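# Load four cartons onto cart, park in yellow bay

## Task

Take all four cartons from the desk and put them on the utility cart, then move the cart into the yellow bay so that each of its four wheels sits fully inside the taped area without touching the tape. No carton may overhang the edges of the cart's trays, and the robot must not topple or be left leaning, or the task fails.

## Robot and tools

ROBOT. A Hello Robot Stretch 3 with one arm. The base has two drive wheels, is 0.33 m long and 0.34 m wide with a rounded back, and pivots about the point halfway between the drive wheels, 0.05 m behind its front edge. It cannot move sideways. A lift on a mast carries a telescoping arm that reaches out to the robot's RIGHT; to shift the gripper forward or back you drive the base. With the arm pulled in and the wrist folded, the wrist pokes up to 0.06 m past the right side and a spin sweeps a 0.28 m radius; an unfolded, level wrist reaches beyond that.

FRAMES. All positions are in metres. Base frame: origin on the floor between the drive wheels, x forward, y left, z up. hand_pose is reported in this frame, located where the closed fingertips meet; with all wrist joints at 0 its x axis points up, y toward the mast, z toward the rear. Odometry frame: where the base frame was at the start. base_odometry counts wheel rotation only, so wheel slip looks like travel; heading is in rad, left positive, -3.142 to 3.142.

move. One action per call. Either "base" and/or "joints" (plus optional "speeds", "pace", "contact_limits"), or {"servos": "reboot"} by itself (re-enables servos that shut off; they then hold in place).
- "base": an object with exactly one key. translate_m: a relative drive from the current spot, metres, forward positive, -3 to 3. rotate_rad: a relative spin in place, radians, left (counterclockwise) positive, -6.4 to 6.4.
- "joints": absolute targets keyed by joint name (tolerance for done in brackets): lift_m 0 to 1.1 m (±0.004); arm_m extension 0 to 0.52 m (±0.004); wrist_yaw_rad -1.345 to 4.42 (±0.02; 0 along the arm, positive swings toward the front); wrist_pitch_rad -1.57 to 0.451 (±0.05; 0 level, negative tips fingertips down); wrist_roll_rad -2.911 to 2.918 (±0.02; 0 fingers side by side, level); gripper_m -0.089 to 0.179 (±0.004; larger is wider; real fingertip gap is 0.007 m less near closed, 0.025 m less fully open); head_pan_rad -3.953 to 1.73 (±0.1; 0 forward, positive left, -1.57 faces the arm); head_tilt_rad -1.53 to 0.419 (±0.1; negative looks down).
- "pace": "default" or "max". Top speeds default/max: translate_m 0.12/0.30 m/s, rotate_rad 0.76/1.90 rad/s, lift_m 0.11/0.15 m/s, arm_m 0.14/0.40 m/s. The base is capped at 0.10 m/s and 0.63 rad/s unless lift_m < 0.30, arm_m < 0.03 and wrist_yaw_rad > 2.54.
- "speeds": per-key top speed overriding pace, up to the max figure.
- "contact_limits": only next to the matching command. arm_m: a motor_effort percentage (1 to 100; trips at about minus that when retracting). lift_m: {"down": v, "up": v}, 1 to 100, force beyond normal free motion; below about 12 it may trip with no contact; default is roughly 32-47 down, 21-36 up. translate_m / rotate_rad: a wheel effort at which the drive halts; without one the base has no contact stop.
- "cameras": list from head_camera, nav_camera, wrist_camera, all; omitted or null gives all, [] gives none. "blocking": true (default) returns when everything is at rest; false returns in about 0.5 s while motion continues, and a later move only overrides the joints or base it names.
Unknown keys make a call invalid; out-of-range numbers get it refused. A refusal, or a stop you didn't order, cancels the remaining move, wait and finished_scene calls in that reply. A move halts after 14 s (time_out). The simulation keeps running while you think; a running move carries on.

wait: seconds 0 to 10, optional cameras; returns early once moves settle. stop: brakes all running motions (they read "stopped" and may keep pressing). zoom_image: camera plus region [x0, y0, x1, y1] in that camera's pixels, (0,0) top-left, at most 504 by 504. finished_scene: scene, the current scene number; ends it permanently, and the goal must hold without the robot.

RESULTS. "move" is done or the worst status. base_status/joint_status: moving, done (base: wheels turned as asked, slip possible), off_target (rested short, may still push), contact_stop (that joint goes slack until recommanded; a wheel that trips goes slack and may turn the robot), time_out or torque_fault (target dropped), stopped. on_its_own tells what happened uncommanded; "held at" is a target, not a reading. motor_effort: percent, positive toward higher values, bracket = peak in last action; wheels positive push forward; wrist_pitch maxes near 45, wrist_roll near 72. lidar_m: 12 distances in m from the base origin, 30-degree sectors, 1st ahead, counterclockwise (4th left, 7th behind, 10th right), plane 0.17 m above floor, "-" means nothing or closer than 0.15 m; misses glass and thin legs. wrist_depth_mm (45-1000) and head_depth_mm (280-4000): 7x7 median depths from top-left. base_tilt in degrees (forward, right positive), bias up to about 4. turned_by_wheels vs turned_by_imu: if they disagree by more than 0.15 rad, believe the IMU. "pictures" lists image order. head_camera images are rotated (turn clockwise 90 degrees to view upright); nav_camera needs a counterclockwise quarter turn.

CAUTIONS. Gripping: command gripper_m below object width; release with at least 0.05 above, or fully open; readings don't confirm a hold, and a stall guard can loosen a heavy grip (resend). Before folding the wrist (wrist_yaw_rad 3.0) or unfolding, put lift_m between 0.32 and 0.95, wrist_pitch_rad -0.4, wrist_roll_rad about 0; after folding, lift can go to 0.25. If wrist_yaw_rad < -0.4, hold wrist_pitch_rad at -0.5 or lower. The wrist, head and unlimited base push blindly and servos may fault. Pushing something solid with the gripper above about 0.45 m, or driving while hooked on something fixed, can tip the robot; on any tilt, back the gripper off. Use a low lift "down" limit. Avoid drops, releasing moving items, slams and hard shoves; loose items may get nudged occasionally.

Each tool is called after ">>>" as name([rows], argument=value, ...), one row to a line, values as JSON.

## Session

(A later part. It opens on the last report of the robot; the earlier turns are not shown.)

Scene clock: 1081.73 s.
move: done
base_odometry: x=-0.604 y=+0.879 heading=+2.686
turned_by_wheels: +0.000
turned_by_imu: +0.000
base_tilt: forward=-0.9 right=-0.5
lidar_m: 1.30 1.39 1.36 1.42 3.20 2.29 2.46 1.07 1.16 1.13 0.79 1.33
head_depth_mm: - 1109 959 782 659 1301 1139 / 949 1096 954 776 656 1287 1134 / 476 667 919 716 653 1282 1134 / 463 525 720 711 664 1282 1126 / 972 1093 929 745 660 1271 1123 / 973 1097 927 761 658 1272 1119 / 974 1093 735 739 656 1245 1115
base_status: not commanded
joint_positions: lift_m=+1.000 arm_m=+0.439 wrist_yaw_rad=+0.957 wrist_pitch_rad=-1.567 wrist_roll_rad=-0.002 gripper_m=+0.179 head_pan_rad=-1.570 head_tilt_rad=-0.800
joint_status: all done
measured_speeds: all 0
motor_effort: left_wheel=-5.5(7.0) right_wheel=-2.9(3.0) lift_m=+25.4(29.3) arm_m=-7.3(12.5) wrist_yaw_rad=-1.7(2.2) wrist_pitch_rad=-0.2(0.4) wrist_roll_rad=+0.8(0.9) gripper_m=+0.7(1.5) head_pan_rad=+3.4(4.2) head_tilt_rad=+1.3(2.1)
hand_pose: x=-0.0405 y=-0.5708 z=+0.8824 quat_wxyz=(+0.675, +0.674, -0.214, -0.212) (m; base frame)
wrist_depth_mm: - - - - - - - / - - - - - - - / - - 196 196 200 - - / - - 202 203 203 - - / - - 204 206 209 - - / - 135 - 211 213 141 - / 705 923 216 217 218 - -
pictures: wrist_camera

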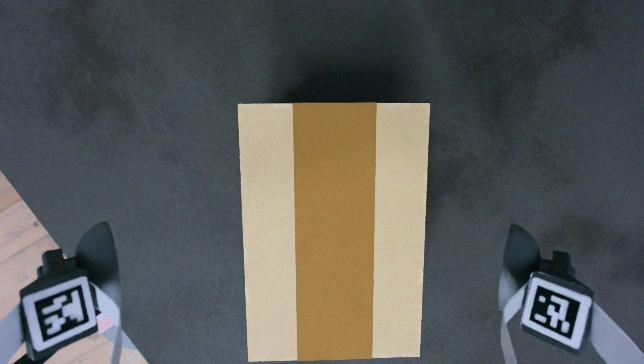

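>>> move(base={"translate_m":-0.008}, joints={"arm_m":0.45}, cameras=[])

>>> move(joints={"lift_m":0.888}, speeds={"lift_m":0.06}, cameras=[])

>>> move(joints={"gripper_m":0.06}, cameras=[])

>>> move(joints={"lift_m":1.09}, cameras=["wrist_camera"])

>>> move(joints={"gripper_m":0.058,"arm_m":0.08,"wrist_yaw_rad":0.06,"head_tilt_rad":-0.5})

Scene clock: 1092.03 s.
move: done
base_odometry: x=-0.597 y=+0.876 heading=+2.686
turned_by_wheels: +0.000
turned_by_imu: +0.000
base_tilt: forward=-0.9 right=-0.6
lidar_m: 1.31 1.40 1.36 1.44 3.23 2.28 2.45 1.06 1.16 1.13 0.79 1.34
head_depth_mm: - 1112 932 781 658 1299 1141 / 948 1095 953 777 656 1292 1137 / 485 1046 943 716 654 1280 1131 / 477 536 718 704 662 1279 1130 / 973 1094 929 739 662 1275 1124 / 972 1094 926 759 659 1270 1122 / 975 1093 751 740 655 1246 1117
base_status: done
joint_positions: lift_m=+1.000 arm_m=+0.450 wrist_yaw_rad=+0.957 wrist_pitch_rad=-1.567 wrist_roll_rad=-0.002 gripper_m=+0.179 head_pan_rad=-1.570 head_tilt_rad=-0.800
joint_status: all done
measured_speeds: all 0
motor_effort: left_wheel=-4.5(10.3) right_wheel=-1.2(7.2) lift_m=+26.0(26.1) arm_m=+18.7(20.4) wrist_yaw_rad=-1.6(2.1) wrist_pitch_rad=-0.1(0.3) wrist_roll_rad=+0.8(0.8) gripper_m=+0.2(1.0) head_pan_rad=+2.9(4.3) head_tilt_rad=+1.2(2.4)
hand_pose: x=-0.0405 y=-0.5818 z=+0.8824 quat_wxyz=(+0.675, +0.674, -0.214, -0.212) (m; base frame)
wrist_depth_mm: - - - - - - - / - - - - - - - / - - 195 198 199 - - / - - 201 203 204 - - / - - 206 206 210 - - / - 134 210 211 213 141 - / 714 - 215 217 - - -
pictures: none
No camera images: "cameras" was empty.

Scene clock: 1094.50 s.
move: done
base_odometry: x=-0.597 y=+0.876 heading=+2.686
turned_by_wheels: +0.000
turned_by_imu: +0.000
base_tilt: forward=-1.0 right=-0.5
lidar_m: 1.31 1.39 1.36 1.44 3.20 2.29 2.45 1.06 1.16 1.13 0.79 1.35
head_depth_mm: 965 1106 327 - - 1292 1133 / 951 398 333 758 656 1289 1136 / 916 558 889 717 654 1289 1132 / 936 548 624 695 663 1284 1128 / 974 1100 903 728 661 1276 1126 / 974 1098 925 760 660 1270 1124 / 972 1089 749 738 654 1243 1115
base_status: not commanded
joint_positions: lift_m=+0.888 arm_m=+0.450 wrist_yaw_rad=+0.957 wrist_pitch_rad=-1.567 wrist_roll_rad=-0.002 gripper_m=+0.179 head_pan_rad=-1.570 head_tilt_rad=-0.800
joint_status: all done
measured_speeds: all 0
motor_effort: left_wheel=-5.1(5.8) right_wheel=-1.2(1.6) lift_m=+25.7(26.9) arm_m=+16.6(19.0) wrist_yaw_rad=-2.1(2.4) wrist_pitch_rad=-0.2(0.4) wrist_roll_rad=+0.7(0.8) gripper_m=+0.1(1.9) head_pan_rad=+2.4(4.6) head_tilt_rad=+0.8(2.1)
hand_pose: x=-0.0405 y=-0.5818 z=+0.7704 quat_wxyz=(+0.675, +0.674, -0.214, -0.212) (m; base frame)
wrist_depth_mm: 190 192 195 195 196 200 201 / 193 85 85 86 87 88 205 / 198 86 86 87 89 90 210 / 203 88 89 90 91 211 215 / 207 90 91 92 92 147 221 / - 92 93 93 - 97 224 / - 94 95 96 97 100 228
pictures: none
No camera images: "cameras" was empty.

Scene clock: 1096.37 s.
move: done
base_odometry: x=-0.597 y=+0.876 heading=+2.686
turned_by_wheels: +0.000
turned_by_imu: +0.000
base_tilt: forward=-1.0 right=-0.6
lidar_m: 1.31 1.39 1.36 1.44 3.19 2.28 2.45 1.06 1.16 1.13 0.79 1.35
head_depth_mm: 966 1107 326 - - 1302 1138 / 948 398 332 758 655 1291 1136 / 916 559 894 717 653 1285 1136 / 934 547 626 697 664 1284 1129 / 970 1097 904 729 662 1274 1129 / 974 1099 927 760 658 1273 1119 / 974 1097 750 737 655 1239 1116
base_status: not commanded
joint_positions: lift_m=+0.888 arm_m=+0.450 wrist_yaw_rad=+0.957 wrist_pitch_rad=-1.568 wrist_roll_rad=-0.002 gripper_m=+0.062 head_pan_rad=-1.570 head_tilt_rad=-0.800
joint_status: all done
measured_speeds: all 0
motor_effort: left_wheel=-4.2(5.7) right_wheel=-1.5(1.7) lift_m=+25.9(26.3) arm_m=+14.8(16.9) wrist_yaw_rad=-2.1(2.2) wrist_pitch_rad=+0.0(0.3) wrist_roll_rad=+0.8(0.8) gripper_m=-39.5(100.0) head_pan_rad=+2.3(3.6) head_tilt_rad=+1.1(1.5)
hand_pose: x=-0.0407 y=-0.5816 z=+0.7704 quat_wxyz=(+0.675, +0.674, -0.214, -0.213) (m; base frame)
wrist_depth_mm: 192 192 194 196 198 201 202 / 193 86 86 87 88 89 206 / 198 87 87 88 90 91 210 / 202 89 90 90 91 212 216 / 207 91 92 93 93 153 220 / 118 93 94 94 96 97 226 / - 95 96 97 98 100 232
pictures: none
No camera images: "cameras" was empty.

Scene clock: 1099.03 s.
move: done
base_odometry: x=-0.597 y=+0.876 heading=+2.686
turned_by_wheels: +0.000
turned_by_imu: +0.000
base_tilt: forward=-0.9 right=-0.5
lidar_m: 1.31 1.39 1.36 1.45 3.19 2.28 2.45 1.06 1.16 1.13 0.79 1.34
head_depth_mm: 962 1105 960 782 658 1298 1144 / 967 1092 950 777 656 1292 1135 / 475 600 575 771 653 1286 1132 / 473 573 583 767 663 1285 1130 / 972 1063 646 765 661 1273 1126 / 975 1096 927 759 657 1269 1123 / 972 1091 749 738 655 1245 1115
base_status: not commanded
joint_positions: lift_m=+1.090 arm_m=+0.450 wrist_yaw_rad=+0.956 wrist_pitch_rad=-1.566 wrist_roll_rad=-0.002 gripper_m=+0.065 head_pan_rad=-1.570 head_tilt_rad=-0.800
joint_status: all done
measured_speeds: all 0
on_its_own: gripper_m is held at +0.064, not at your +0.060, by its stall guard, which is not easing now
motor_effort: left_wheel=-3.1(5.6) right_wheel=+0.1(1.4) lift_m=+35.2(37.2) arm_m=+12.7(15.5) wrist_yaw_rad=-1.3(2.0) wrist_pitch_rad=-0.4(1.4) wrist_roll_rad=+0.6(0.8) gripper_m=-16.5(39.7) head_pan_rad=+3.3(3.9) head_tilt_rad=+0.5(1.9)
hand_pose: x=-0.0403 y=-0.5819 z=+0.9724 quat_wxyz=(+0.675, +0.673, -0.215, -0.212) (m; base frame)
wrist_depth_mm: - - - - - - - / - - 127 128 - - - / - - 129 129 131 - - / - - 132 133 135 - - / - - 135 136 139 - - / - 123 138 139 141 - - / - 119 143 143 146 - -
pictures: wrist_camera

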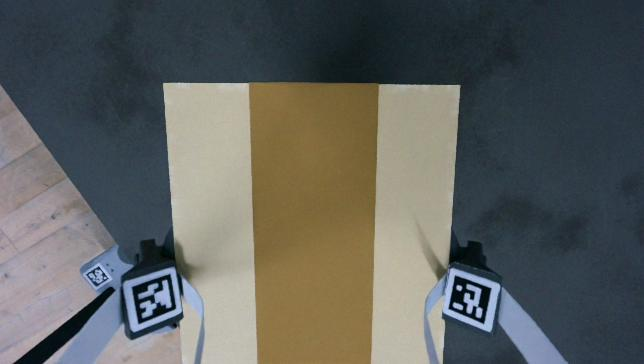

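Scene clock: 1102.97 s.
move: done
base_odometry: x=-0.597 y=+0.876 heading=+2.686
turned_by_wheels: +0.000
turned_by_imu: +0.001
base_tilt: forward=-0.9 right=-0.6
lidar_m: 1.31 1.40 1.36 1.44 3.20 2.28 2.45 1.06 1.16 1.13 0.79 1.34
head_depth_mm: - - - - 874 694 590 / 916 - - - 872 692 292 / 915 - - - - - 298 / 916 - 1104 - - - 297 / 926 1017 1122 1190 857 346 302 / 928 1016 1125 1139 852 682 580 / 930 1018 1121 1132 735 678 577
base_status: not commanded
joint_positions: lift_m=+1.090 arm_m=+0.080 wrist_yaw_rad=+0.062 wrist_pitch_rad=-1.566 wrist_roll_rad=-0.002 gripper_m=+0.059 head_pan_rad=-1.570 head_tilt_rad=-0.499
joint_status: all done
measured_speeds: all 0
motor_effort: left_wheel=-3.8(4.9) right_wheel=+0.2(0.6) lift_m=+34.6(35.9) arm_m=-20.4(21.6) wrist_yaw_rad=-1.6(3.8) wrist_pitch_rad=-0.6(0.7) wrist_roll_rad=+0.7(0.8) gripper_m=-17.7(54.5) head_pan_rad=+2.8(3.6) head_tilt_rad=-4.5(5.2)
hand_pose: x=-0.0230 y=-0.2022 z=+0.9724 quat_wxyz=(+0.517, +0.514, -0.485, -0.483) (m; base frame)
wrist_depth_mm: - - - - - - - / - - - 128 129 - - / - - 129 129 131 - - / - - 131 133 135 - - / - - 135 136 138 - - / - 123 138 140 141 - - / - 119 142 143 146 - -
pictures: head_camera (sideways), nav_camera (sideways), wrist_camera

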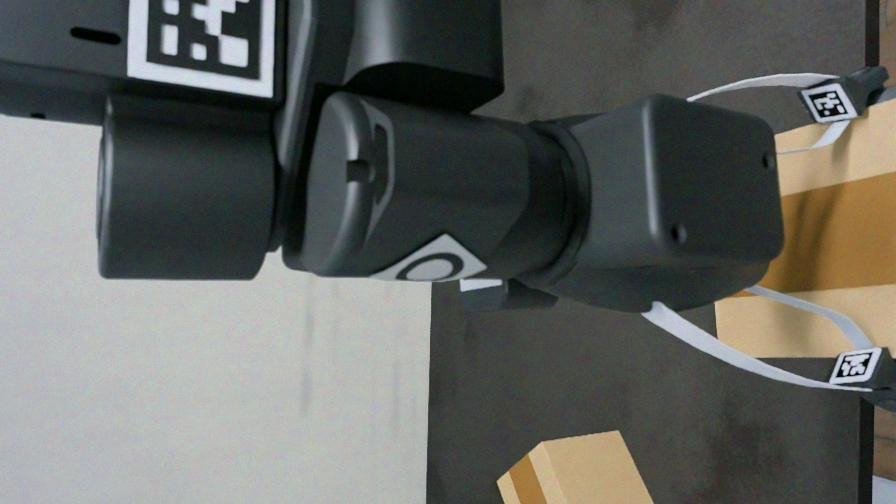

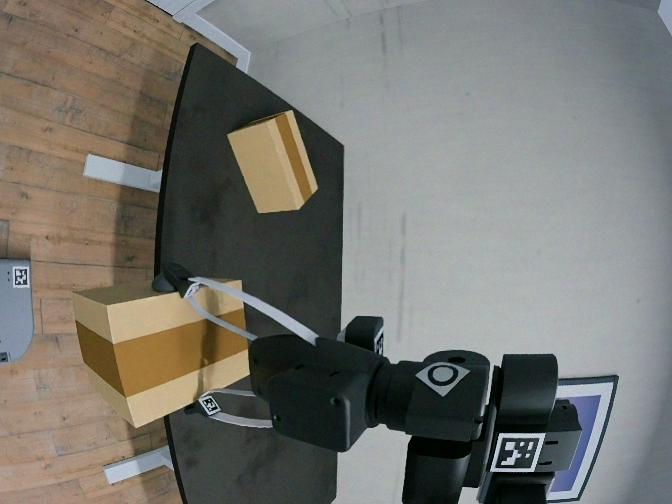

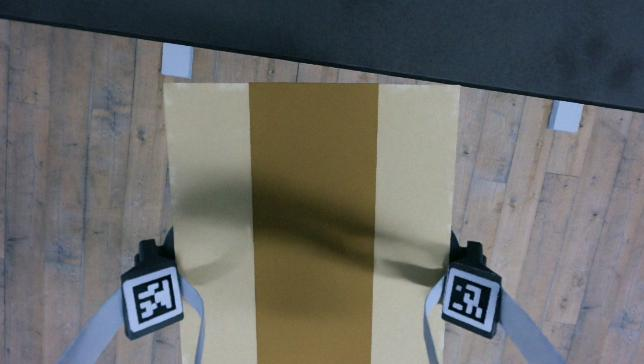

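>>> move(base={"rotate_rad":1.046}, cameras=[])

>>> move(base={"translate_m":1.21}, cameras=[])

>>> move(base={"rotate_rad":2.535}, joints={"head_tilt_rad":-0.8})

>>> move(joints={"arm_m":0.32})

Scene clock: 1116.03 s.
move: done
base_odometry: x=-0.597 y=+0.876 heading=-2.552
turned_by_wheels: +1.045
turned_by_imu: +1.045
base_tilt: forward=-0.9 right=-0.6
lidar_m: 1.36 1.47 3.21 2.28 2.48 1.06 1.15 1.13 0.79 1.33 1.31 1.40
head_depth_mm: - - - - 814 694 588 / - - - - 872 692 293 / 1311 - - - - - 298 / 1246 - 1470 - - - 297 / 1173 1283 1411 1548 1735 345 303 / 1121 1221 1337 1476 1645 1522 1305 / 1066 1159 1262 1388 1535 1515 1261
base_status: done
joint_positions: lift_m=+1.090 arm_m=+0.080 wrist_yaw_rad=+0.062 wrist_pitch_rad=-1.566 wrist_roll_rad=-0.002 gripper_m=+0.059 head_pan_rad=-1.570 head_tilt_rad=-0.500
joint_status: not commanded
measured_speeds: all 0
motor_effort: left_wheel=-8.1(14.2) right_wheel=+11.7(15.1) lift_m=+30.0(32.3) arm_m=-19.5(20.3) wrist_yaw_rad=-1.7(2.3) wrist_pitch_rad=-0.4(0.7) wrist_roll_rad=+0.7(0.8) gripper_m=-19.3(19.7) head_pan_rad=+2.3(3.6) head_tilt_rad=-3.1(4.5)
hand_pose: x=-0.0230 y=-0.2022 z=+0.9724 quat_wxyz=(+0.517, +0.514, -0.485, -0.483) (m; base frame)
wrist_depth_mm: - - - - - - - / - - - - - - - / - - 128 129 132 - - / - - 132 133 135 - - / - - 135 136 139 - - / - 123 139 140 141 - - / - 119 142 143 147 - -
pictures: none
No camera images: "cameras" was empty.

Scene clock: 1129.23 s.
move: done
base_odometry: x=-1.603 y=+0.203 heading=-2.552
turned_by_wheels: +0.000
turned_by_imu: +0.009
base_tilt: forward=-0.9 right=-0.6
lidar_m: 0.36 0.28 0.28 3.08 2.73 2.97 2.24 1.78 1.04 0.80 0.78 0.83
head_depth_mm: - - - - 1420 1559 1291 / - - - - 1319 1469 293 / 750 - - - - - 298 / 712 - 840 - - - 296 / 683 748 824 911 1030 345 302 / 652 710 776 860 959 1082 1199 / 622 674 736 809 900 1009 1143
base_status: done
joint_positions: lift_m=+1.090 arm_m=+0.080 wrist_yaw_rad=+0.062 wrist_pitch_rad=-1.566 wrist_roll_rad=-0.002 gripper_m=+0.059 head_pan_rad=-1.570 head_tilt_rad=-0.500
joint_status: not commanded
measured_speeds: all 0
motor_effort: left_wheel=-1.7(6.7) right_wheel=+10.6(15.5) lift_m=+29.1(30.2) arm_m=-15.5(20.3) wrist_yaw_rad=-2.0(2.3) wrist_pitch_rad=-0.4(0.8) wrist_roll_rad=+0.6(0.8) gripper_m=-18.7(19.9) head_pan_rad=+2.0(3.0) head_tilt_rad=-1.9(4.4)
hand_pose: x=-0.0230 y=-0.2022 z=+0.9723 quat_wxyz=(+0.517, +0.514, -0.485, -0.483) (m; base frame)
wrist_depth_mm: - - - - - - - / - - - - - - - / - - 129 129 131 - - / - 966 132 133 135 - - / - - 135 136 139 - - / - 123 138 139 142 - - / - 119 142 143 146 - -
pictures: none
No camera images: "cameras" was empty.

Scene clock: 1134.33 s.
move: done
base_odometry: x=-1.603 y=+0.203 heading=-0.018
turned_by_wheels: +2.535
turned_by_imu: +2.530
base_tilt: forward=-0.9 right=-0.5
lidar_m: 3.13 2.24 1.79 1.09 0.81 0.78 0.81 0.37 0.28 0.28 2.81 2.70
head_depth_mm: - - 801 680 573 788 1042 / - - 786 660 331 307 1041 / - - - - 326 293 1078 / - - - - 330 292 1070 / 2054 2368 2121 1649 329 297 1090 / 2183 2495 2128 1733 1465 1247 1119 / 2342 2577 2109 1720 1461 1266 1114
base_status: done
joint_positions: lift_m=+1.090 arm_m=+0.080 wrist_yaw_rad=+0.062 wrist_pitch_rad=-1.566 wrist_roll_rad=-0.002 gripper_m=+0.059 head_pan_rad=-1.570 head_tilt_rad=-0.800
joint_status: all done
measured_speeds: all 0
motor_effort: left_wheel=-8.3(14.3) right_wheel=+10.2(15.8) lift_m=+29.4(29.8) arm_m=-19.7(20.9) wrist_yaw_rad=-1.4(2.3) wrist_pitch_rad=-0.6(0.7) wrist_roll_rad=+0.7(0.8) gripper_m=-18.9(19.5) head_pan_rad=+1.6(2.6) head_tilt_rad=+1.9(6.6)
hand_pose: x=-0.0230 y=-0.2022 z=+0.9723 quat_wxyz=(+0.517, +0.514, -0.485, -0.483) (m; base frame)
wrist_depth_mm: - - - - - - - / - - 253 128 - - - / - - 129 129 131 292 - / - - 132 133 135 - - / - - 135 136 139 - - / - 123 138 140 141 - - / - 119 142 143 146 - -
pictures: head_camera (sideways), nav_camera (sideways), wrist_camera

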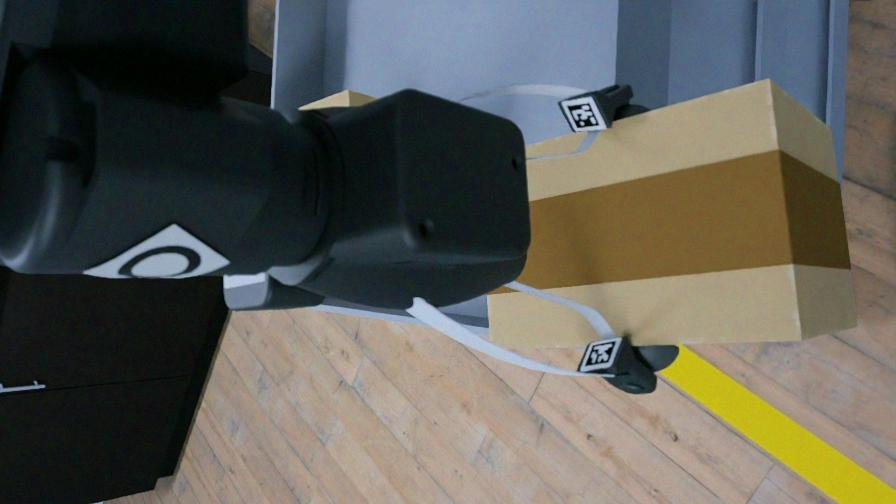

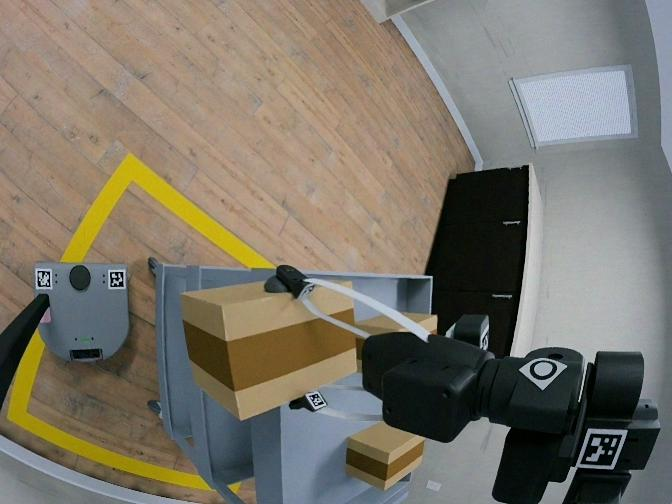

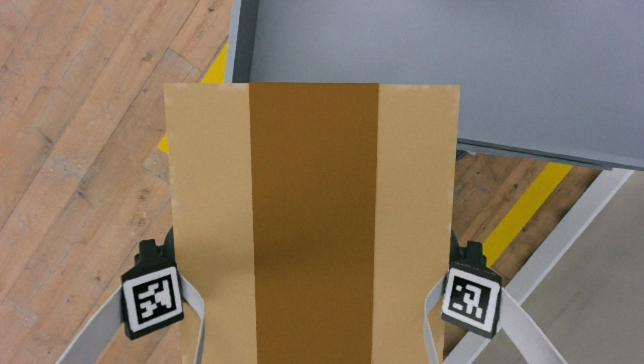

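Scene clock: 1137.33 s.
move: done
base_odometry: x=-1.603 y=+0.203 heading=-0.018
turned_by_wheels: +0.000
turned_by_imu: +0.000
base_tilt: forward=-0.9 right=-0.5
lidar_m: 3.11 2.24 1.78 1.09 0.81 0.78 0.81 0.37 0.28 0.28 2.80 2.71
head_depth_mm: 1688 2149 800 678 573 790 1046 / 1733 1961 694 660 570 789 1041 / 1743 2051 490 481 568 799 1037 / 326 391 478 459 565 796 1032 / 2031 2370 493 579 563 778 1087 / 2204 2490 2102 1726 1462 1268 1118 / 2347 2603 2090 1720 1457 1265 1115
base_status: not commanded
joint_positions: lift_m=+1.090 arm_m=+0.320 wrist_yaw_rad=+0.060 wrist_pitch_rad=-1.575 wrist_roll_rad=-0.002 gripper_m=+0.059 head_pan_rad=-1.570 head_tilt_rad=-0.800
joint_status: all done
measured_speeds: all 0
motor_effort: left_wheel=-8.8(9.8) right_wheel=+9.6(10.3) lift_m=+29.6(30.0) arm_m=+19.6(20.9) wrist_yaw_rad=-0.4(2.2) wrist_pitch_rad=+1.2(1.9) wrist_roll_rad=+0.6(0.8) gripper_m=-18.3(19.4) head_pan_rad=+0.9(2.1) head_tilt_rad=+1.9(3.6)
hand_pose: x=-0.0232 y=-0.4397 z=+0.9726 quat_wxyz=(+0.514, +0.516, -0.483, -0.486) (m; base frame)
wrist_depth_mm: - - - - 207 207 209 / - - 278 130 210 212 - / - - 130 132 134 217 - / - - 134 134 136 - - / - - 135 137 139 - - / - 123 138 140 142 - - / - 122 141 142 145 - -
pictures: head_camera (sideways), nav_camera (sideways), wrist_camera

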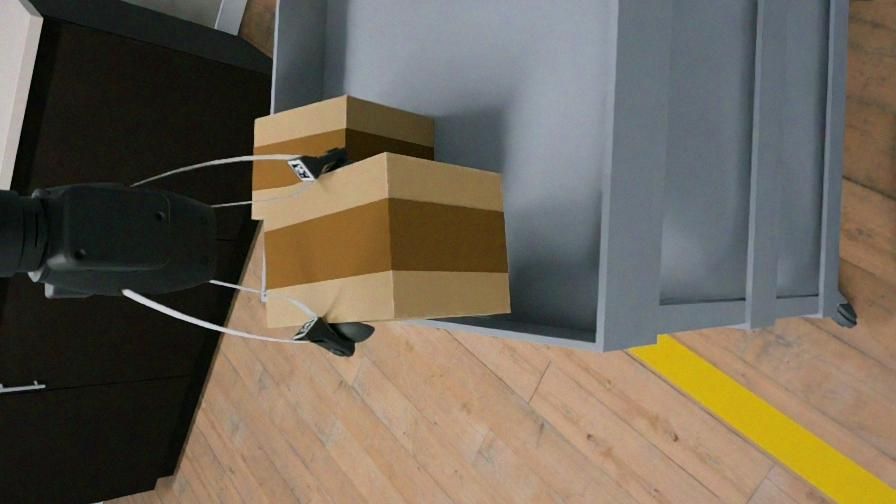

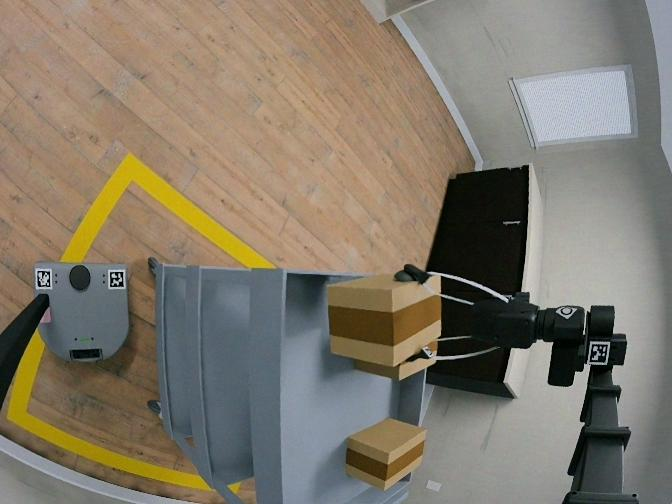

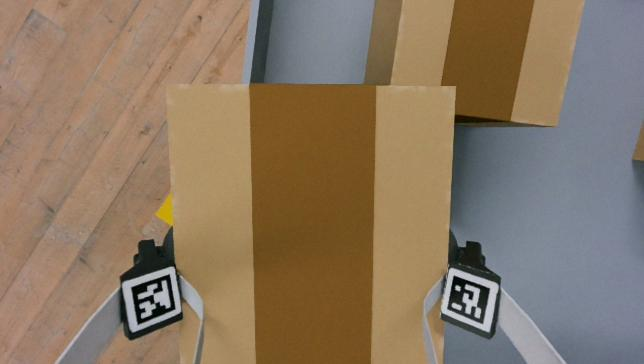

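>>> move(joints={"arm_m":0.28}, cameras=[])

>>> move(base={"translate_m":-0.1}, joints={"wrist_yaw_rad":-0.03})

Scene clock: 1150.30 s.
move: done
base_odometry: x=-1.603 y=+0.203 heading=-0.018
turned_by_wheels: +0.000
turned_by_imu: +0.001
base_tilt: forward=-1.0 right=-0.5
lidar_m: 3.12 2.24 1.79 1.09 0.81 0.78 0.81 0.37 0.28 0.28 2.81 2.70
head_depth_mm: 1684 2142 799 679 573 791 1044 / 1732 1971 696 659 571 789 1040 / 310 1954 467 427 556 798 1040 / 296 336 478 419 493 795 1034 / 2046 2355 476 569 550 778 1089 / 2196 2498 2104 1732 1471 1270 1120 / 2343 2598 2097 1718 1460 1265 1113
base_status: not commanded
joint_positions: lift_m=+1.090 arm_m=+0.280 wrist_yaw_rad=+0.060 wrist_pitch_rad=-1.565 wrist_roll_rad=-0.002 gripper_m=+0.059 head_pan_rad=-1.570 head_tilt_rad=-0.800
joint_status: all done
measured_speeds: all 0
motor_effort: left_wheel=-8.7(9.3) right_wheel=+9.7(9.9) lift_m=+29.9(30.0) arm_m=-20.3(21.3) wrist_yaw_rad=-0.5(1.1) wrist_pitch_rad=-0.4(1.4) wrist_roll_rad=+0.5(0.8) gripper_m=-18.7(20.0) head_pan_rad=+0.4(2.1) head_tilt_rad=+1.9(2.3)
hand_pose: x=-0.0230 y=-0.4023 z=+0.9723 quat_wxyz=(+0.517, +0.514, -0.485, -0.483) (m; base frame)
wrist_depth_mm: - - - - 208 208 211 / - - 282 128 270 226 - / - - 129 130 132 - - / - - 132 133 135 - - / - - 135 137 139 - - / - 123 139 139 141 - - / - 119 142 144 146 326 356
pictures: none
No camera images: "cameras" was empty.

Scene clock: 1152.43 s.
move: done
base_odometry: x=-1.702 y=+0.205 heading=-0.018
turned_by_wheels: +0.000
turned_by_imu: -0.001
base_tilt: forward=-1.0 right=-0.6
lidar_m: 3.20 2.34 1.84 0.97 0.72 0.69 0.72 0.36 0.28 0.27 0.29 2.80
head_depth_mm: 1858 2365 682 661 573 790 1026 / 1707 1925 799 675 571 787 1042 / 1692 1926 468 428 555 783 1036 / 296 336 478 420 483 783 1036 / 1966 2299 477 434 551 793 1030 / 2126 2429 786 645 560 713 1082 / 2272 2559 2100 1714 540 1243 1114
base_status: done
joint_positions: lift_m=+1.090 arm_m=+0.280 wrist_yaw_rad=-0.028 wrist_pitch_rad=-1.565 wrist_roll_rad=-0.002 gripper_m=+0.059 head_pan_rad=-1.570 head_tilt_rad=-0.800
joint_status: all done
measured_speeds: all 0
motor_effort: left_wheel=-5.2(13.0) right_wheel=-2.1(7.7) lift_m=+29.8(30.1) arm_m=-18.6(20.4) wrist_yaw_rad=-1.8(4.8) wrist_pitch_rad=-0.6(0.7) wrist_roll_rad=+0.5(0.8) gripper_m=-17.9(19.5) head_pan_rad=+0.6(2.0) head_tilt_rad=+1.4(2.7)
hand_pose: x=-0.0210 y=-0.4022 z=+0.9723 quat_wxyz=(+0.495, +0.492, -0.508, -0.506) (m; base frame)
wrist_depth_mm: - 278 203 204 207 - 267 / - 266 128 128 - - 277 / - 269 129 130 132 - - / - 272 132 133 135 - - / - 268 135 137 139 - - / - 123 138 140 141 - - / - 122 142 143 145 311 337
pictures: head_camera (sideways), nav_camera (sideways), wrist_camera

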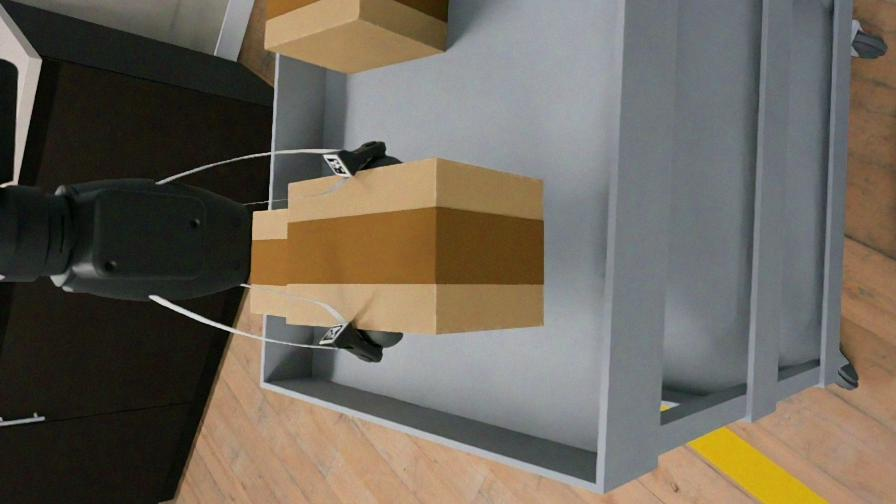

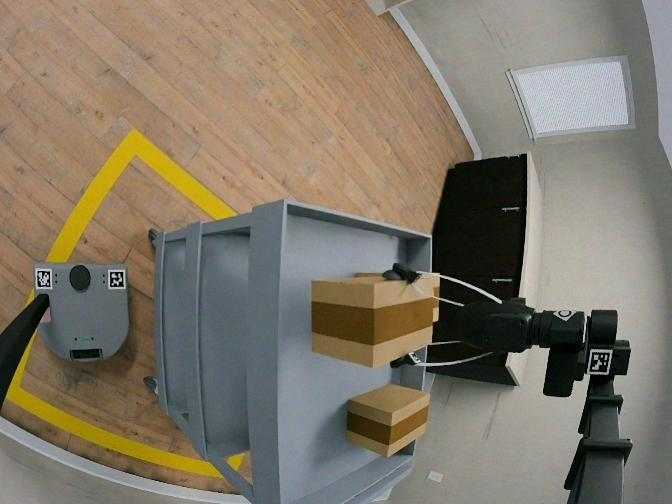

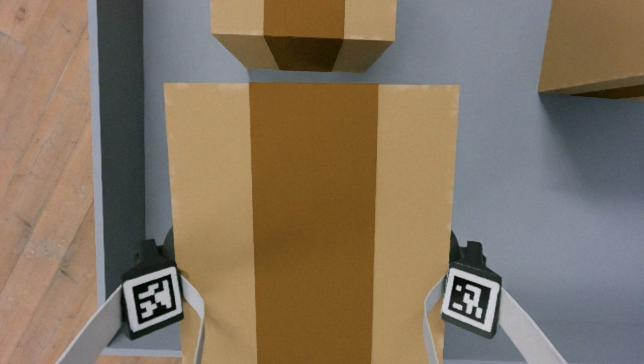

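>>> move(joints={"arm_m":0.316}, cameras=[])

>>> move(joints={"lift_m":0.95}, speeds={"lift_m":0.04}, contact_limits={"lift_m":{"down":14}})

Scene clock: 1160.67 s.
move: done
base_odometry: x=-1.702 y=+0.205 heading=-0.018
turned_by_wheels: +0.000
turned_by_imu: +0.001
base_tilt: forward=-1.0 right=-0.6
lidar_m: 3.19 2.34 1.84 0.97 0.72 0.69 0.72 0.36 0.28 0.27 0.29 2.80
head_depth_mm: 1845 2371 680 661 573 790 1024 / 1683 1938 797 677 571 787 1038 / 1686 1955 489 495 568 783 1037 / 322 389 480 461 565 781 1035 / 1958 2292 482 491 563 793 1027 / 2128 2419 787 645 560 713 1081 / 2263 2545 2106 1724 539 1239 1118
base_status: not commanded
joint_positions: lift_m=+1.090 arm_m=+0.316 wrist_yaw_rad=-0.029 wrist_pitch_rad=-1.565 wrist_roll_rad=-0.002 gripper_m=+0.059 head_pan_rad=-1.570 head_tilt_rad=-0.800
joint_status: all done
measured_speeds: all 0
motor_effort: left_wheel=-5.6(6.1) right_wheel=-2.3(2.5) lift_m=+30.1(30.4) arm_m=+19.0(20.3) wrist_yaw_rad=-2.0(2.3) wrist_pitch_rad=-0.6(0.8) wrist_roll_rad=+0.6(0.8) gripper_m=-18.7(19.3) head_pan_rad=+0.5(1.8) head_tilt_rad=+1.6(1.7)
hand_pose: x=-0.0210 y=-0.4383 z=+0.9723 quat_wxyz=(+0.495, +0.492, -0.508, -0.506) (m; base frame)
wrist_depth_mm: - 277 203 205 - - 267 / - 262 205 206 130 - 265 / - 267 129 130 132 - 262 / - 269 132 133 135 - - / - 273 135 136 139 - - / - 123 138 140 142 - - / - 119 142 143 146 - -
pictures: none
No camera images: "cameras" was empty.

Scene clock: 1163.53 s.
move: contact_stop
base_odometry: x=-1.702 y=+0.205 heading=-0.018
turned_by_wheels: +0.000
turned_by_imu: +0.000
base_tilt: forward=-1.0 right=-0.6
lidar_m: 3.19 2.33 1.84 0.97 0.72 0.69 0.72 0.36 0.28 0.27 0.29 2.80
head_depth_mm: - 2455 679 662 575 789 1027 / 347 1914 797 677 570 787 1042 / 346 419 781 554 556 784 1038 / 348 382 459 509 545 783 1029 / 2002 2305 742 533 552 793 1028 / 2130 2437 785 645 561 716 1087 / 2277 2542 2104 1727 540 1243 1115
base_status: not commanded
joint_positions: lift_m=+1.000 arm_m=+0.316 wrist_yaw_rad=-0.029 wrist_pitch_rad=-1.569 wrist_roll_rad=-0.002 gripper_m=+0.059 head_pan_rad=-1.570 head_tilt_rad=-0.800
joint_status: lift_m contact_stop (moved -0.090 of -0.140)
measured_speeds: translate_m=+0.000 rotate_rad=+0.000 lift_m=+0.004 arm_m=+0.000 wrist_yaw_rad=+0.000 wrist_pitch_rad=+0.000 wrist_roll_rad=+0.000 head_pan_rad=+0.000 head_tilt_rad=+0.000
on_its_own: lift_m is slack since a contact_stop (your +0.950 is given up)
motor_effort: left_wheel=-5.5(6.5) right_wheel=-2.0(2.4) lift_m=+24.1(30.5) arm_m=+16.9(19.3) wrist_yaw_rad=-1.4(2.1) wrist_pitch_rad=+0.1(0.9) wrist_roll_rad=+0.7(0.8) gripper_m=-18.6(19.8) head_pan_rad=+0.0(1.4) head_tilt_rad=+1.2(2.2)
contact_limits: lift_m down 14 (down: maximum 72; up: maximum 65)
hand_pose: x=-0.0210 y=-0.4373 z=+0.8826 quat_wxyz=(+0.494, +0.493, -0.507, -0.507) (m; base frame)
wrist_depth_mm: 216 227 120 121 123 238 237 / 207 232 124 124 125 242 244 / 210 236 125 126 128 249 251 / 213 241 129 130 132 254 255 / 216 246 132 132 134 258 264 / 216 124 135 136 137 266 270 / 97 127 138 138 141 270 275
pictures: head_camera (sideways), nav_camera (sideways), wrist_camera

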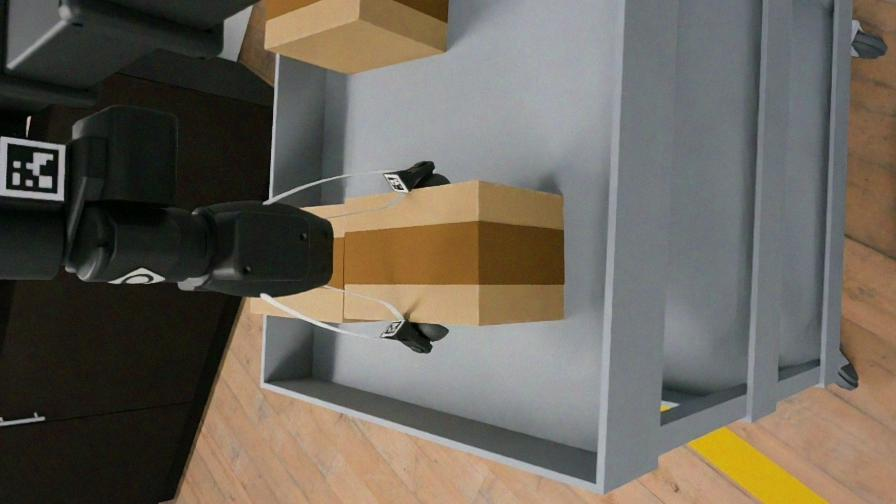

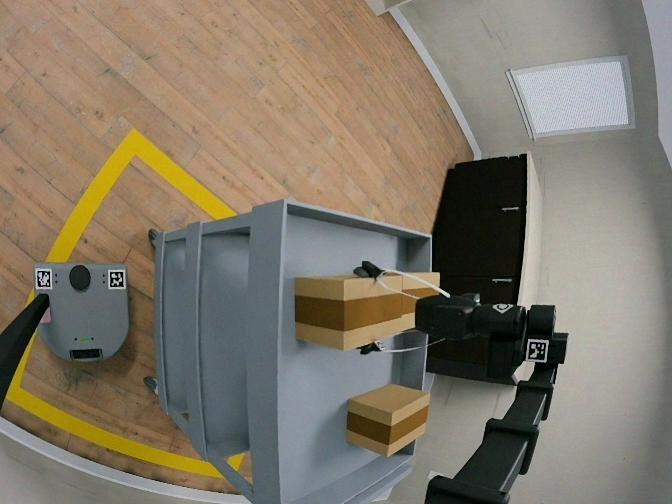

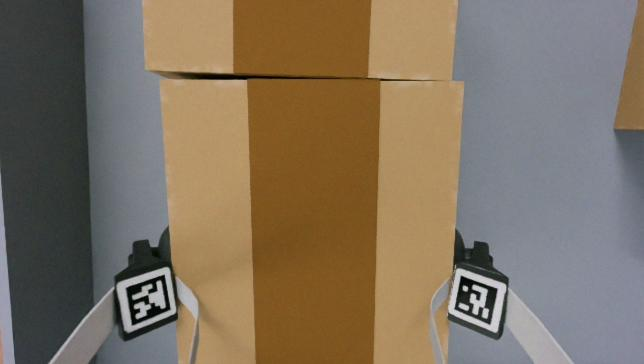

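>>> move(joints={"gripper_m":0.15}, cameras=[])

>>> move(joints={"lift_m":1.09}, speeds={"lift_m":0.08}, cameras=["wrist_camera"])

>>> move(joints={"arm_m":0.05,"wrist_yaw_rad":0,"gripper_m":0.179}, cameras=[])

>>> move(base={"rotate_rad":0.791}, cameras=[])

>>> move(base={"translate_m":1.156}, cameras=[])

>>> move(base={"rotate_rad":1.913}, cameras=[])

>>> move(joints={"arm_m":0.45,"wrist_yaw_rad":-0.935})

Scene clock: 1190.33 s.
move: done
base_odometry: x=-1.702 y=+0.205 heading=-0.018
turned_by_wheels: +0.000
turned_by_imu: +0.001
base_tilt: forward=-0.9 right=-0.6
lidar_m: 3.19 2.34 1.84 0.97 0.72 0.69 0.72 0.37 0.28 0.27 0.29 2.80
head_depth_mm: - 2465 680 661 574 790 1024 / 347 1920 799 677 571 785 1039 / 345 419 781 553 557 786 1039 / 347 381 459 509 546 781 1032 / 1986 2289 744 533 551 792 1029 / 2126 2424 783 645 560 711 1084 / 2283 2552 2104 1721 540 1242 1115
base_status: not commanded
joint_positions: lift_m=+1.001 arm_m=+0.316 wrist_yaw_rad=-0.029 wrist_pitch_rad=-1.567 wrist_roll_rad=-0.002 gripper_m=+0.150 head_pan_rad=-1.570 head_tilt_rad=-0.800
joint_status: all done
measured_speeds: all 0
on_its_own: lift_m is slack since a contact_stop (your +0.950 is given up)
motor_effort: left_wheel=-5.3(6.2) right_wheel=-1.7(2.3) lift_m=+28.9(29.1) arm_m=+9.9(12.2) wrist_yaw_rad=-1.7(2.2) wrist_pitch_rad=-0.2(0.4) wrist_roll_rad=+0.6(0.8) gripper_m=+0.0(87.7) head_pan_rad=+0.2(1.5) head_tilt_rad=+0.2(1.7)
contact_limits: lift_m down 14 (down: maximum 72; up: maximum 65)
hand_pose: x=-0.0210 y=-0.4379 z=+0.8835 quat_wxyz=(+0.494, +0.492, -0.507, -0.506) (m; base frame)
wrist_depth_mm: 215 226 121 121 123 236 238 / 207 231 124 124 125 241 244 / 210 236 126 126 128 248 251 / 212 244 129 130 132 254 256 / 216 144 132 133 134 258 262 / 115 124 135 136 138 146 269 / - 259 138 139 142 273 276
pictures: none
No camera images: "cameras" was empty.

Scene clock: 1192.13 s.
move: done
base_odometry: x=-1.702 y=+0.205 heading=-0.018
turned_by_wheels: +0.000
turned_by_imu: +0.000
base_tilt: forward=-1.0 right=-0.7
lidar_m: 3.18 2.34 1.84 0.97 0.72 0.69 0.72 0.36 0.28 0.27 0.29 2.79
head_depth_mm: 1840 2374 680 661 574 788 1025 / 1678 1917 782 677 571 788 1043 / 1692 1964 780 638 556 782 1035 / 322 389 621 509 545 782 1028 / 1979 2304 660 549 551 792 1029 / 2110 2431 772 645 560 713 1082 / 2261 2540 2094 1720 539 1238 1113
base_status: not commanded
joint_positions: lift_m=+1.090 arm_m=+0.316 wrist_yaw_rad=-0.029 wrist_pitch_rad=-1.567 wrist_roll_rad=-0.002 gripper_m=+0.150 head_pan_rad=-1.570 head_tilt_rad=-0.800
joint_status: all done
measured_speeds: all 0
motor_effort: left_wheel=-5.0(6.4) right_wheel=-1.8(2.3) lift_m=+32.3(34.0) arm_m=+7.1(10.1) wrist_yaw_rad=-1.7(2.1) wrist_pitch_rad=-0.4(0.4) wrist_roll_rad=+0.7(0.8) gripper_m=+0.4(1.4) head_pan_rad=-0.3(1.3) head_tilt_rad=+0.0(1.4)
hand_pose: x=-0.0210 y=-0.4379 z=+0.9724 quat_wxyz=(+0.494, +0.492, -0.507, -0.506) (m; base frame)
wrist_depth_mm: - 276 204 205 - - 267 / - 281 209 209 212 - 266 / - 265 213 213 216 - 264 / - 271 219 218 221 - - / - 146 222 223 226 - - / - 123 228 231 232 - - / - 306 329 235 348 - -
pictures: wrist_camera

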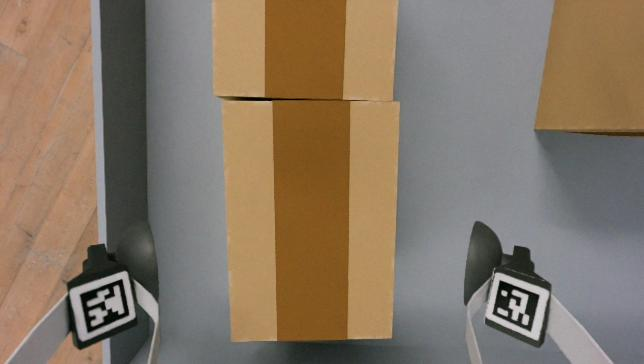

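Scene clock: 1195.30 s.
move: done
base_odometry: x=-1.702 y=+0.205 heading=-0.018
turned_by_wheels: +0.000
turned_by_imu: +0.000
base_tilt: forward=-0.9 right=-0.6
lidar_m: 3.19 2.33 1.84 0.97 0.72 0.69 0.72 0.37 0.28 0.27 0.29 2.80
head_depth_mm: - - 646 661 573 775 1026 / - - - - 558 788 1037 / - - - - - 783 1037 / 1825 - - - - 782 1033 / 1986 2317 769 681 563 793 1028 / 2115 2416 784 646 549 718 1083 / 2280 2551 2104 1711 542 1218 1117
base_status: not commanded
joint_positions: lift_m=+1.090 arm_m=+0.050 wrist_yaw_rad=-0.002 wrist_pitch_rad=-1.567 wrist_roll_rad=-0.002 gripper_m=+0.179 head_pan_rad=-1.570 head_tilt_rad=-0.800
joint_status: all done
measured_speeds: all 0
motor_effort: left_wheel=-4.2(6.0) right_wheel=-2.0(2.3) lift_m=+27.9(32.5) arm_m=-19.1(21.8) wrist_yaw_rad=+1.3(2.6) wrist_pitch_rad=-0.2(0.5) wrist_roll_rad=+0.6(0.8) gripper_m=+0.6(92.4) head_pan_rad=-0.4(1.5) head_tilt_rad=-0.1(1.2)
hand_pose: x=-0.0216 y=-0.1719 z=+0.9724 quat_wxyz=(+0.501, +0.499, -0.501, -0.499) (m; base frame)
wrist_depth_mm: - 283 - - - - - / - - 291 257 285 - - / - - - - - - - / - - - 973 - - - / - - - - - - - / - - - - - 142 - / - - - - - - -
pictures: none
No camera images: "cameras" was empty.

Scene clock: 1197.67 s.
move: done
base_odometry: x=-1.702 y=+0.205 heading=+0.773
turned_by_wheels: +0.790
turned_by_imu: +0.789
base_tilt: forward=-0.8 right=-0.5
lidar_m: 1.84 1.29 0.79 0.69 0.69 0.48 0.30 0.27 0.27 2.80 2.79 2.33
head_depth_mm: - - 2059 1778 573 445 720 / - - - - 547 772 745 / - - - - - 772 985 / 2697 - - - - 1277 1126 / 2700 2739 2134 1790 1468 1275 1123 / 2634 2694 2114 1729 1437 1228 1120 / 2562 2618 2097 1728 1461 1221 1114
base_status: done
joint_positions: lift_m=+1.090 arm_m=+0.050 wrist_yaw_rad=-0.002 wrist_pitch_rad=-1.567 wrist_roll_rad=-0.002 gripper_m=+0.179 head_pan_rad=-1.570 head_tilt_rad=-0.800
joint_status: not commanded
measured_speeds: all 0
motor_effort: left_wheel=-10.6(13.4) right_wheel=+9.7(15.7) lift_m=+25.7(27.9) arm_m=-17.0(19.5) wrist_yaw_rad=+1.0(1.5) wrist_pitch_rad=-0.2(0.5) wrist_roll_rad=+0.7(0.8) gripper_m=+0.2(1.0) head_pan_rad=-0.3(1.7) head_tilt_rad=-0.4(1.4)
hand_pose: x=-0.0216 y=-0.1719 z=+0.9724 quat_wxyz=(+0.501, +0.499, -0.501, -0.499) (m; base frame)
wrist_depth_mm: - - - - - - 306 / - - - - 299 - 272 / - - - - 346 287 269 / - - - 959 973 302 319 / - - - - - 290 - / - - - - - 142 - / - - - - - - -
pictures: none
No camera images: "cameras" was empty.

Scene clock: 1210.33 s.
move: done
base_odometry: x=-0.875 y=+1.012 heading=+0.773
turned_by_wheels: +0.000
turned_by_imu: +0.010
base_tilt: forward=-0.9 right=-0.6
lidar_m: 0.70 0.69 1.06 0.94 0.94 1.14 1.31 1.39 2.96 2.63 1.37 1.29
head_depth_mm: - - 2056 1785 1501 1222 1140 / - - - - 1459 1290 1136 / - - - - - 1294 1135 / 2445 - - - - 1284 1126 / 2513 2726 2129 1789 1473 1280 1123 / 2437 2643 2120 1731 1442 1225 1117 / 2385 2610 2099 1729 1460 1222 1114
base_status: done
joint_positions: lift_m=+1.090 arm_m=+0.050 wrist_yaw_rad=-0.002 wrist_pitch_rad=-1.567 wrist_roll_rad=-0.002 gripper_m=+0.179 head_pan_rad=-1.570 head_tilt_rad=-0.800
joint_status: not commanded
measured_speeds: all 0
motor_effort: left_wheel=-1.9(7.7) right_wheel=+11.0(14.8) lift_m=+31.6(31.6) arm_m=-19.2(20.6) wrist_yaw_rad=+1.0(1.7) wrist_pitch_rad=-0.1(0.5) wrist_roll_rad=+0.5(0.8) gripper_m=+0.1(1.4) head_pan_rad=-1.1(2.3) head_tilt_rad=-1.4(2.5)
hand_pose: x=-0.0216 y=-0.1719 z=+0.9724 quat_wxyz=(+0.501, +0.499, -0.501, -0.499) (m; base frame)
wrist_depth_mm: - - - - - - - / - - - - - - - / - - - - - - - / - - - 954 - - - / - - - - - - - / - - - - - 141 - / 119 - - - - - -
pictures: none
No camera images: "cameras" was empty.

Scene clock: 1214.47 s.
move: done
base_odometry: x=-0.875 y=+1.012 heading=+2.685
turned_by_wheels: +1.912
turned_by_imu: +1.909
base_tilt: forward=-1.0 right=-0.6
lidar_m: 0.94 1.04 1.41 1.30 3.32 2.62 2.82 1.37 1.15 0.69 1.20 0.95
head_depth_mm: - - 904 783 659 1228 1139 / - - - - 644 1296 1137 / - - - - - 1287 1134 / 947 - - - - 1258 1130 / 994 1127 1034 785 660 1280 1124 / 1007 1162 1373 1611 1374 1227 1122 / 1019 1177 1397 1638 1464 1221 1118
base_status: done
joint_positions: lift_m=+1.090 arm_m=+0.050 wrist_yaw_rad=-0.002 wrist_pitch_rad=-1.567 wrist_roll_rad=-0.002 gripper_m=+0.179 head_pan_rad=-1.570 head_tilt_rad=-0.800
joint_status: not commanded
measured_speeds: all 0
motor_effort: left_wheel=-8.2(14.6) right_wheel=+12.2(15.4) lift_m=+31.6(32.6) arm_m=-20.4(20.8) wrist_yaw_rad=+0.9(1.6) wrist_pitch_rad=-0.3(0.4) wrist_roll_rad=+0.6(0.8) gripper_m=+0.1(0.9) head_pan_rad=-0.3(2.4) head_tilt_rad=-2.1(2.5)
hand_pose: x=-0.0216 y=-0.1719 z=+0.9724 quat_wxyz=(+0.501, +0.499, -0.501, -0.499) (m; base frame)
wrist_depth_mm: - - - - - - - / - - - - - - - / - - - - - - - / - - - 959 - - - / - - - - - - - / - - - - - 141 - / - - - - - - -
pictures: none
No camera images: "cameras" was empty.

Scene clock: 1218.60 s.
move: done
base_odometry: x=-0.875 y=+1.012 heading=+2.685
turned_by_wheels: +0.000
turned_by_imu: +0.001
base_tilt: forward=-0.9 right=-0.6
lidar_m: 0.94 1.05 1.41 1.31 3.32 2.63 2.82 1.37 1.15 0.69 1.19 0.95
head_depth_mm: 950 1089 959 783 660 1275 1140 / 957 1098 751 740 656 1290 1136 / 973 1088 726 691 652 1286 1135 / 467 1092 938 724 666 1254 1131 / 508 1115 967 766 663 1277 1125 / 1007 1164 1370 1592 691 1272 1123 / 1021 1176 1401 1647 1460 1265 1118
base_status: not commanded
joint_positions: lift_m=+1.090 arm_m=+0.450 wrist_yaw_rad=-0.933 wrist_pitch_rad=-1.567 wrist_roll_rad=-0.002 gripper_m=+0.179 head_pan_rad=-1.570 head_tilt_rad=-0.800
joint_status: all done
measured_speeds: all 0
motor_effort: left_wheel=-8.7(9.2) right_wheel=+11.5(12.3) lift_m=+29.0(31.8) arm_m=+18.4(20.8) wrist_yaw_rad=-1.9(4.3) wrist_pitch_rad=-0.1(0.4) wrist_roll_rad=+0.6(0.8) gripper_m=+0.4(1.1) head_pan_rad=-0.8(2.9) head_tilt_rad=-2.8(3.2)
hand_pose: x=-0.0030 y=-0.5810 z=+0.9724 quat_wxyz=(+0.223, +0.221, -0.671, -0.671) (m; base frame)
wrist_depth_mm: - - - 277 276 - - / - - - 282 282 - - / - - - 284 290 - - / - - - 293 294 - - / - - - - - 425 - / - - - - - 142 - / 119 - - - - - -
pictures: head_camera (sideways), nav_camera (sideways), wrist_camera

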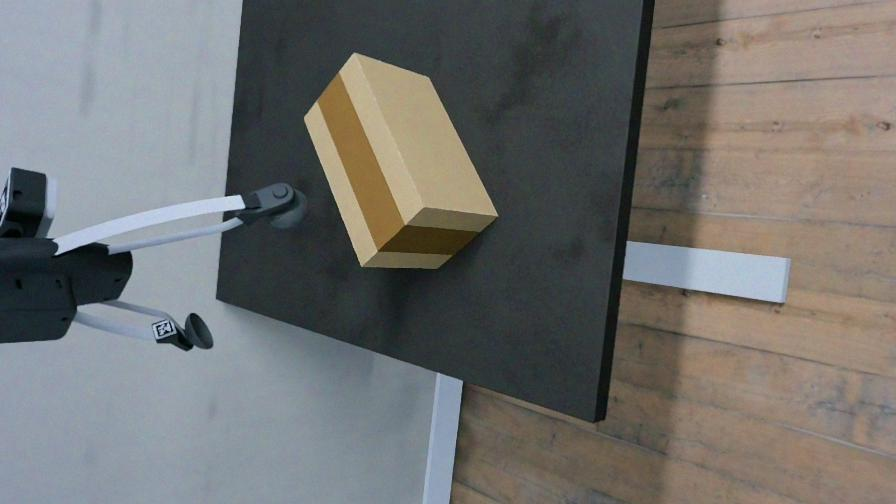

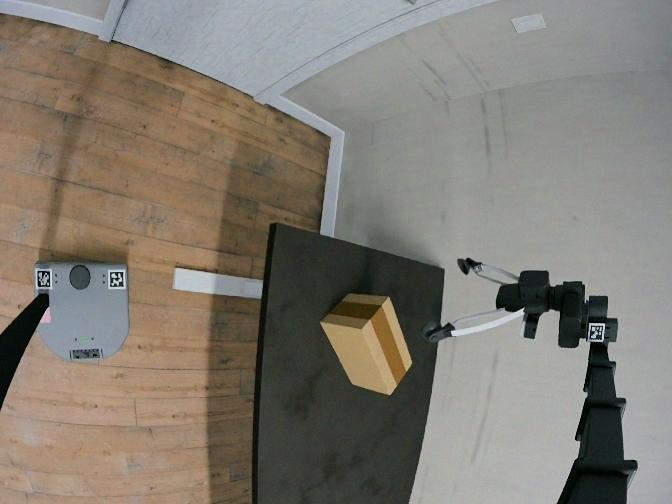

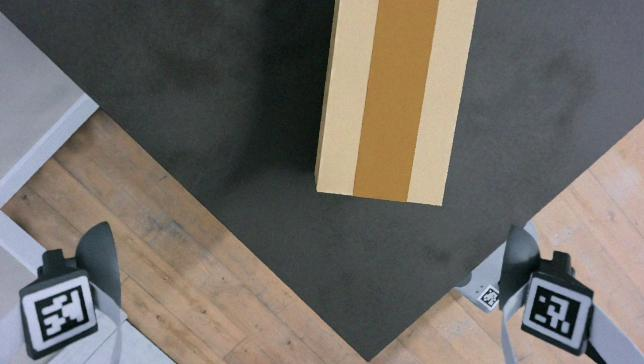

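>>> move(base={"translate_m":-0.133}, joints={"arm_m":0.46,"wrist_yaw_rad":-1.075}, cameras=[])

>>> move(joints={"lift_m":1.02}, cameras=["wrist_camera"])

Scene clock: 1225.97 s.
move: done
base_odometry: x=-0.755 y=+0.953 heading=+2.685
turned_by_wheels: +0.000
turned_by_imu: +0.000
base_tilt: forward=-0.9 right=-0.5
lidar_m: 1.07 1.19 1.36 1.33 3.34 2.51 2.68 1.24 1.13 0.69 1.22 1.08
head_depth_mm: 932 1069 959 784 659 1252 1139 / 944 1082 953 777 656 1267 1139 / 954 1088 918 754 653 1264 1130 / 477 1075 720 718 650 1277 1126 / 551 1074 933 675 648 1254 1125 / 992 1119 927 740 658 1267 1121 / 1000 1157 1347 755 654 1264 1115
base_status: done
joint_positions: lift_m=+1.090 arm_m=+0.460 wrist_yaw_rad=-1.073 wrist_pitch_rad=-1.567 wrist_roll_rad=-0.002 gripper_m=+0.179 head_pan_rad=-1.570 head_tilt_rad=-0.800
joint_status: all done
measured_speeds: all 0
motor_effort: left_wheel=-5.2(12.4) right_wheel=-1.1(8.3) lift_m=+25.8(27.4) arm_m=+15.6(20.5) wrist_yaw_rad=-1.9(4.0) wrist_pitch_rad=-0.1(0.5) wrist_roll_rad=+0.6(0.8) gripper_m=+0.4(1.8) head_pan_rad=-2.0(2.6) head_tilt_rad=-2.3(3.8)
hand_pose: x=-0.0012 y=-0.5937 z=+0.9724 quat_wxyz=(+0.176, +0.173, -0.685, -0.685) (m; base frame)
wrist_depth_mm: - - - - - - - / - - - 281 - - - / - - 282 286 - - - / - - 291 293 - - - / - - 298 299 - 425 - / - 135 - 308 - 141 - / - - - - - - 690
pictures: none
No camera images: "cameras" was empty.

Scene clock: 1227.43 s.
move: done
base_odometry: x=-0.755 y=+0.953 heading=+2.685
turned_by_wheels: +0.000
turned_by_imu: +0.000
base_tilt: forward=-0.9 right=-0.5
lidar_m: 1.07 1.19 1.36 1.32 3.35 2.51 2.69 1.24 1.13 0.69 1.22 1.08
head_depth_mm: - 1071 959 781 659 1248 1142 / 947 1081 951 778 656 1264 1141 / 900 1086 947 754 653 1261 1128 / 431 554 697 718 649 1280 1128 / 511 1065 934 675 647 1255 1127 / 988 1119 924 740 657 1271 1117 / 1003 1156 1350 757 655 1264 1117
base_status: not commanded
joint_positions: lift_m=+1.020 arm_m=+0.460 wrist_yaw_rad=-1.073 wrist_pitch_rad=-1.567 wrist_roll_rad=-0.002 gripper_m=+0.179 head_pan_rad=-1.570 head_tilt_rad=-0.800
joint_status: all done
measured_speeds: all 0
motor_effort: left_wheel=-6.3(6.7) right_wheel=-1.1(1.3) lift_m=+25.7(27.1) arm_m=+12.9(15.9) wrist_yaw_rad=-1.6(2.1) wrist_pitch_rad=-0.1(0.4) wrist_roll_rad=+0.6(0.8) gripper_m=+0.1(1.1) head_pan_rad=-2.8(3.4) head_tilt_rad=-2.7(3.6)
hand_pose: x=-0.0012 y=-0.5937 z=+0.9024 quat_wxyz=(+0.176, +0.173, -0.685, -0.685) (m; base frame)
wrist_depth_mm: - - - - - - - / - - 211 213 - - - / - - 215 217 219 - - / - - 221 221 224 - - / - - 224 226 230 - - / - 134 230 232 234 141 - / - - 238 238 240 - 695
pictures: wrist_camera

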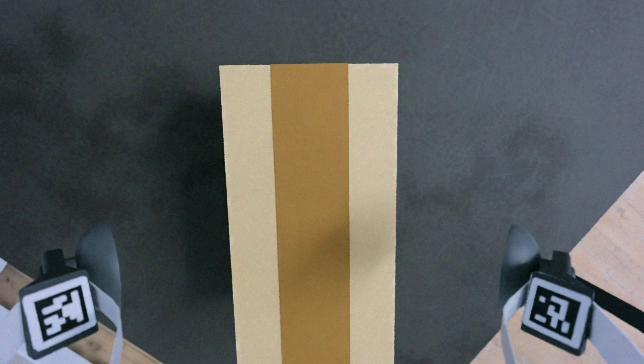

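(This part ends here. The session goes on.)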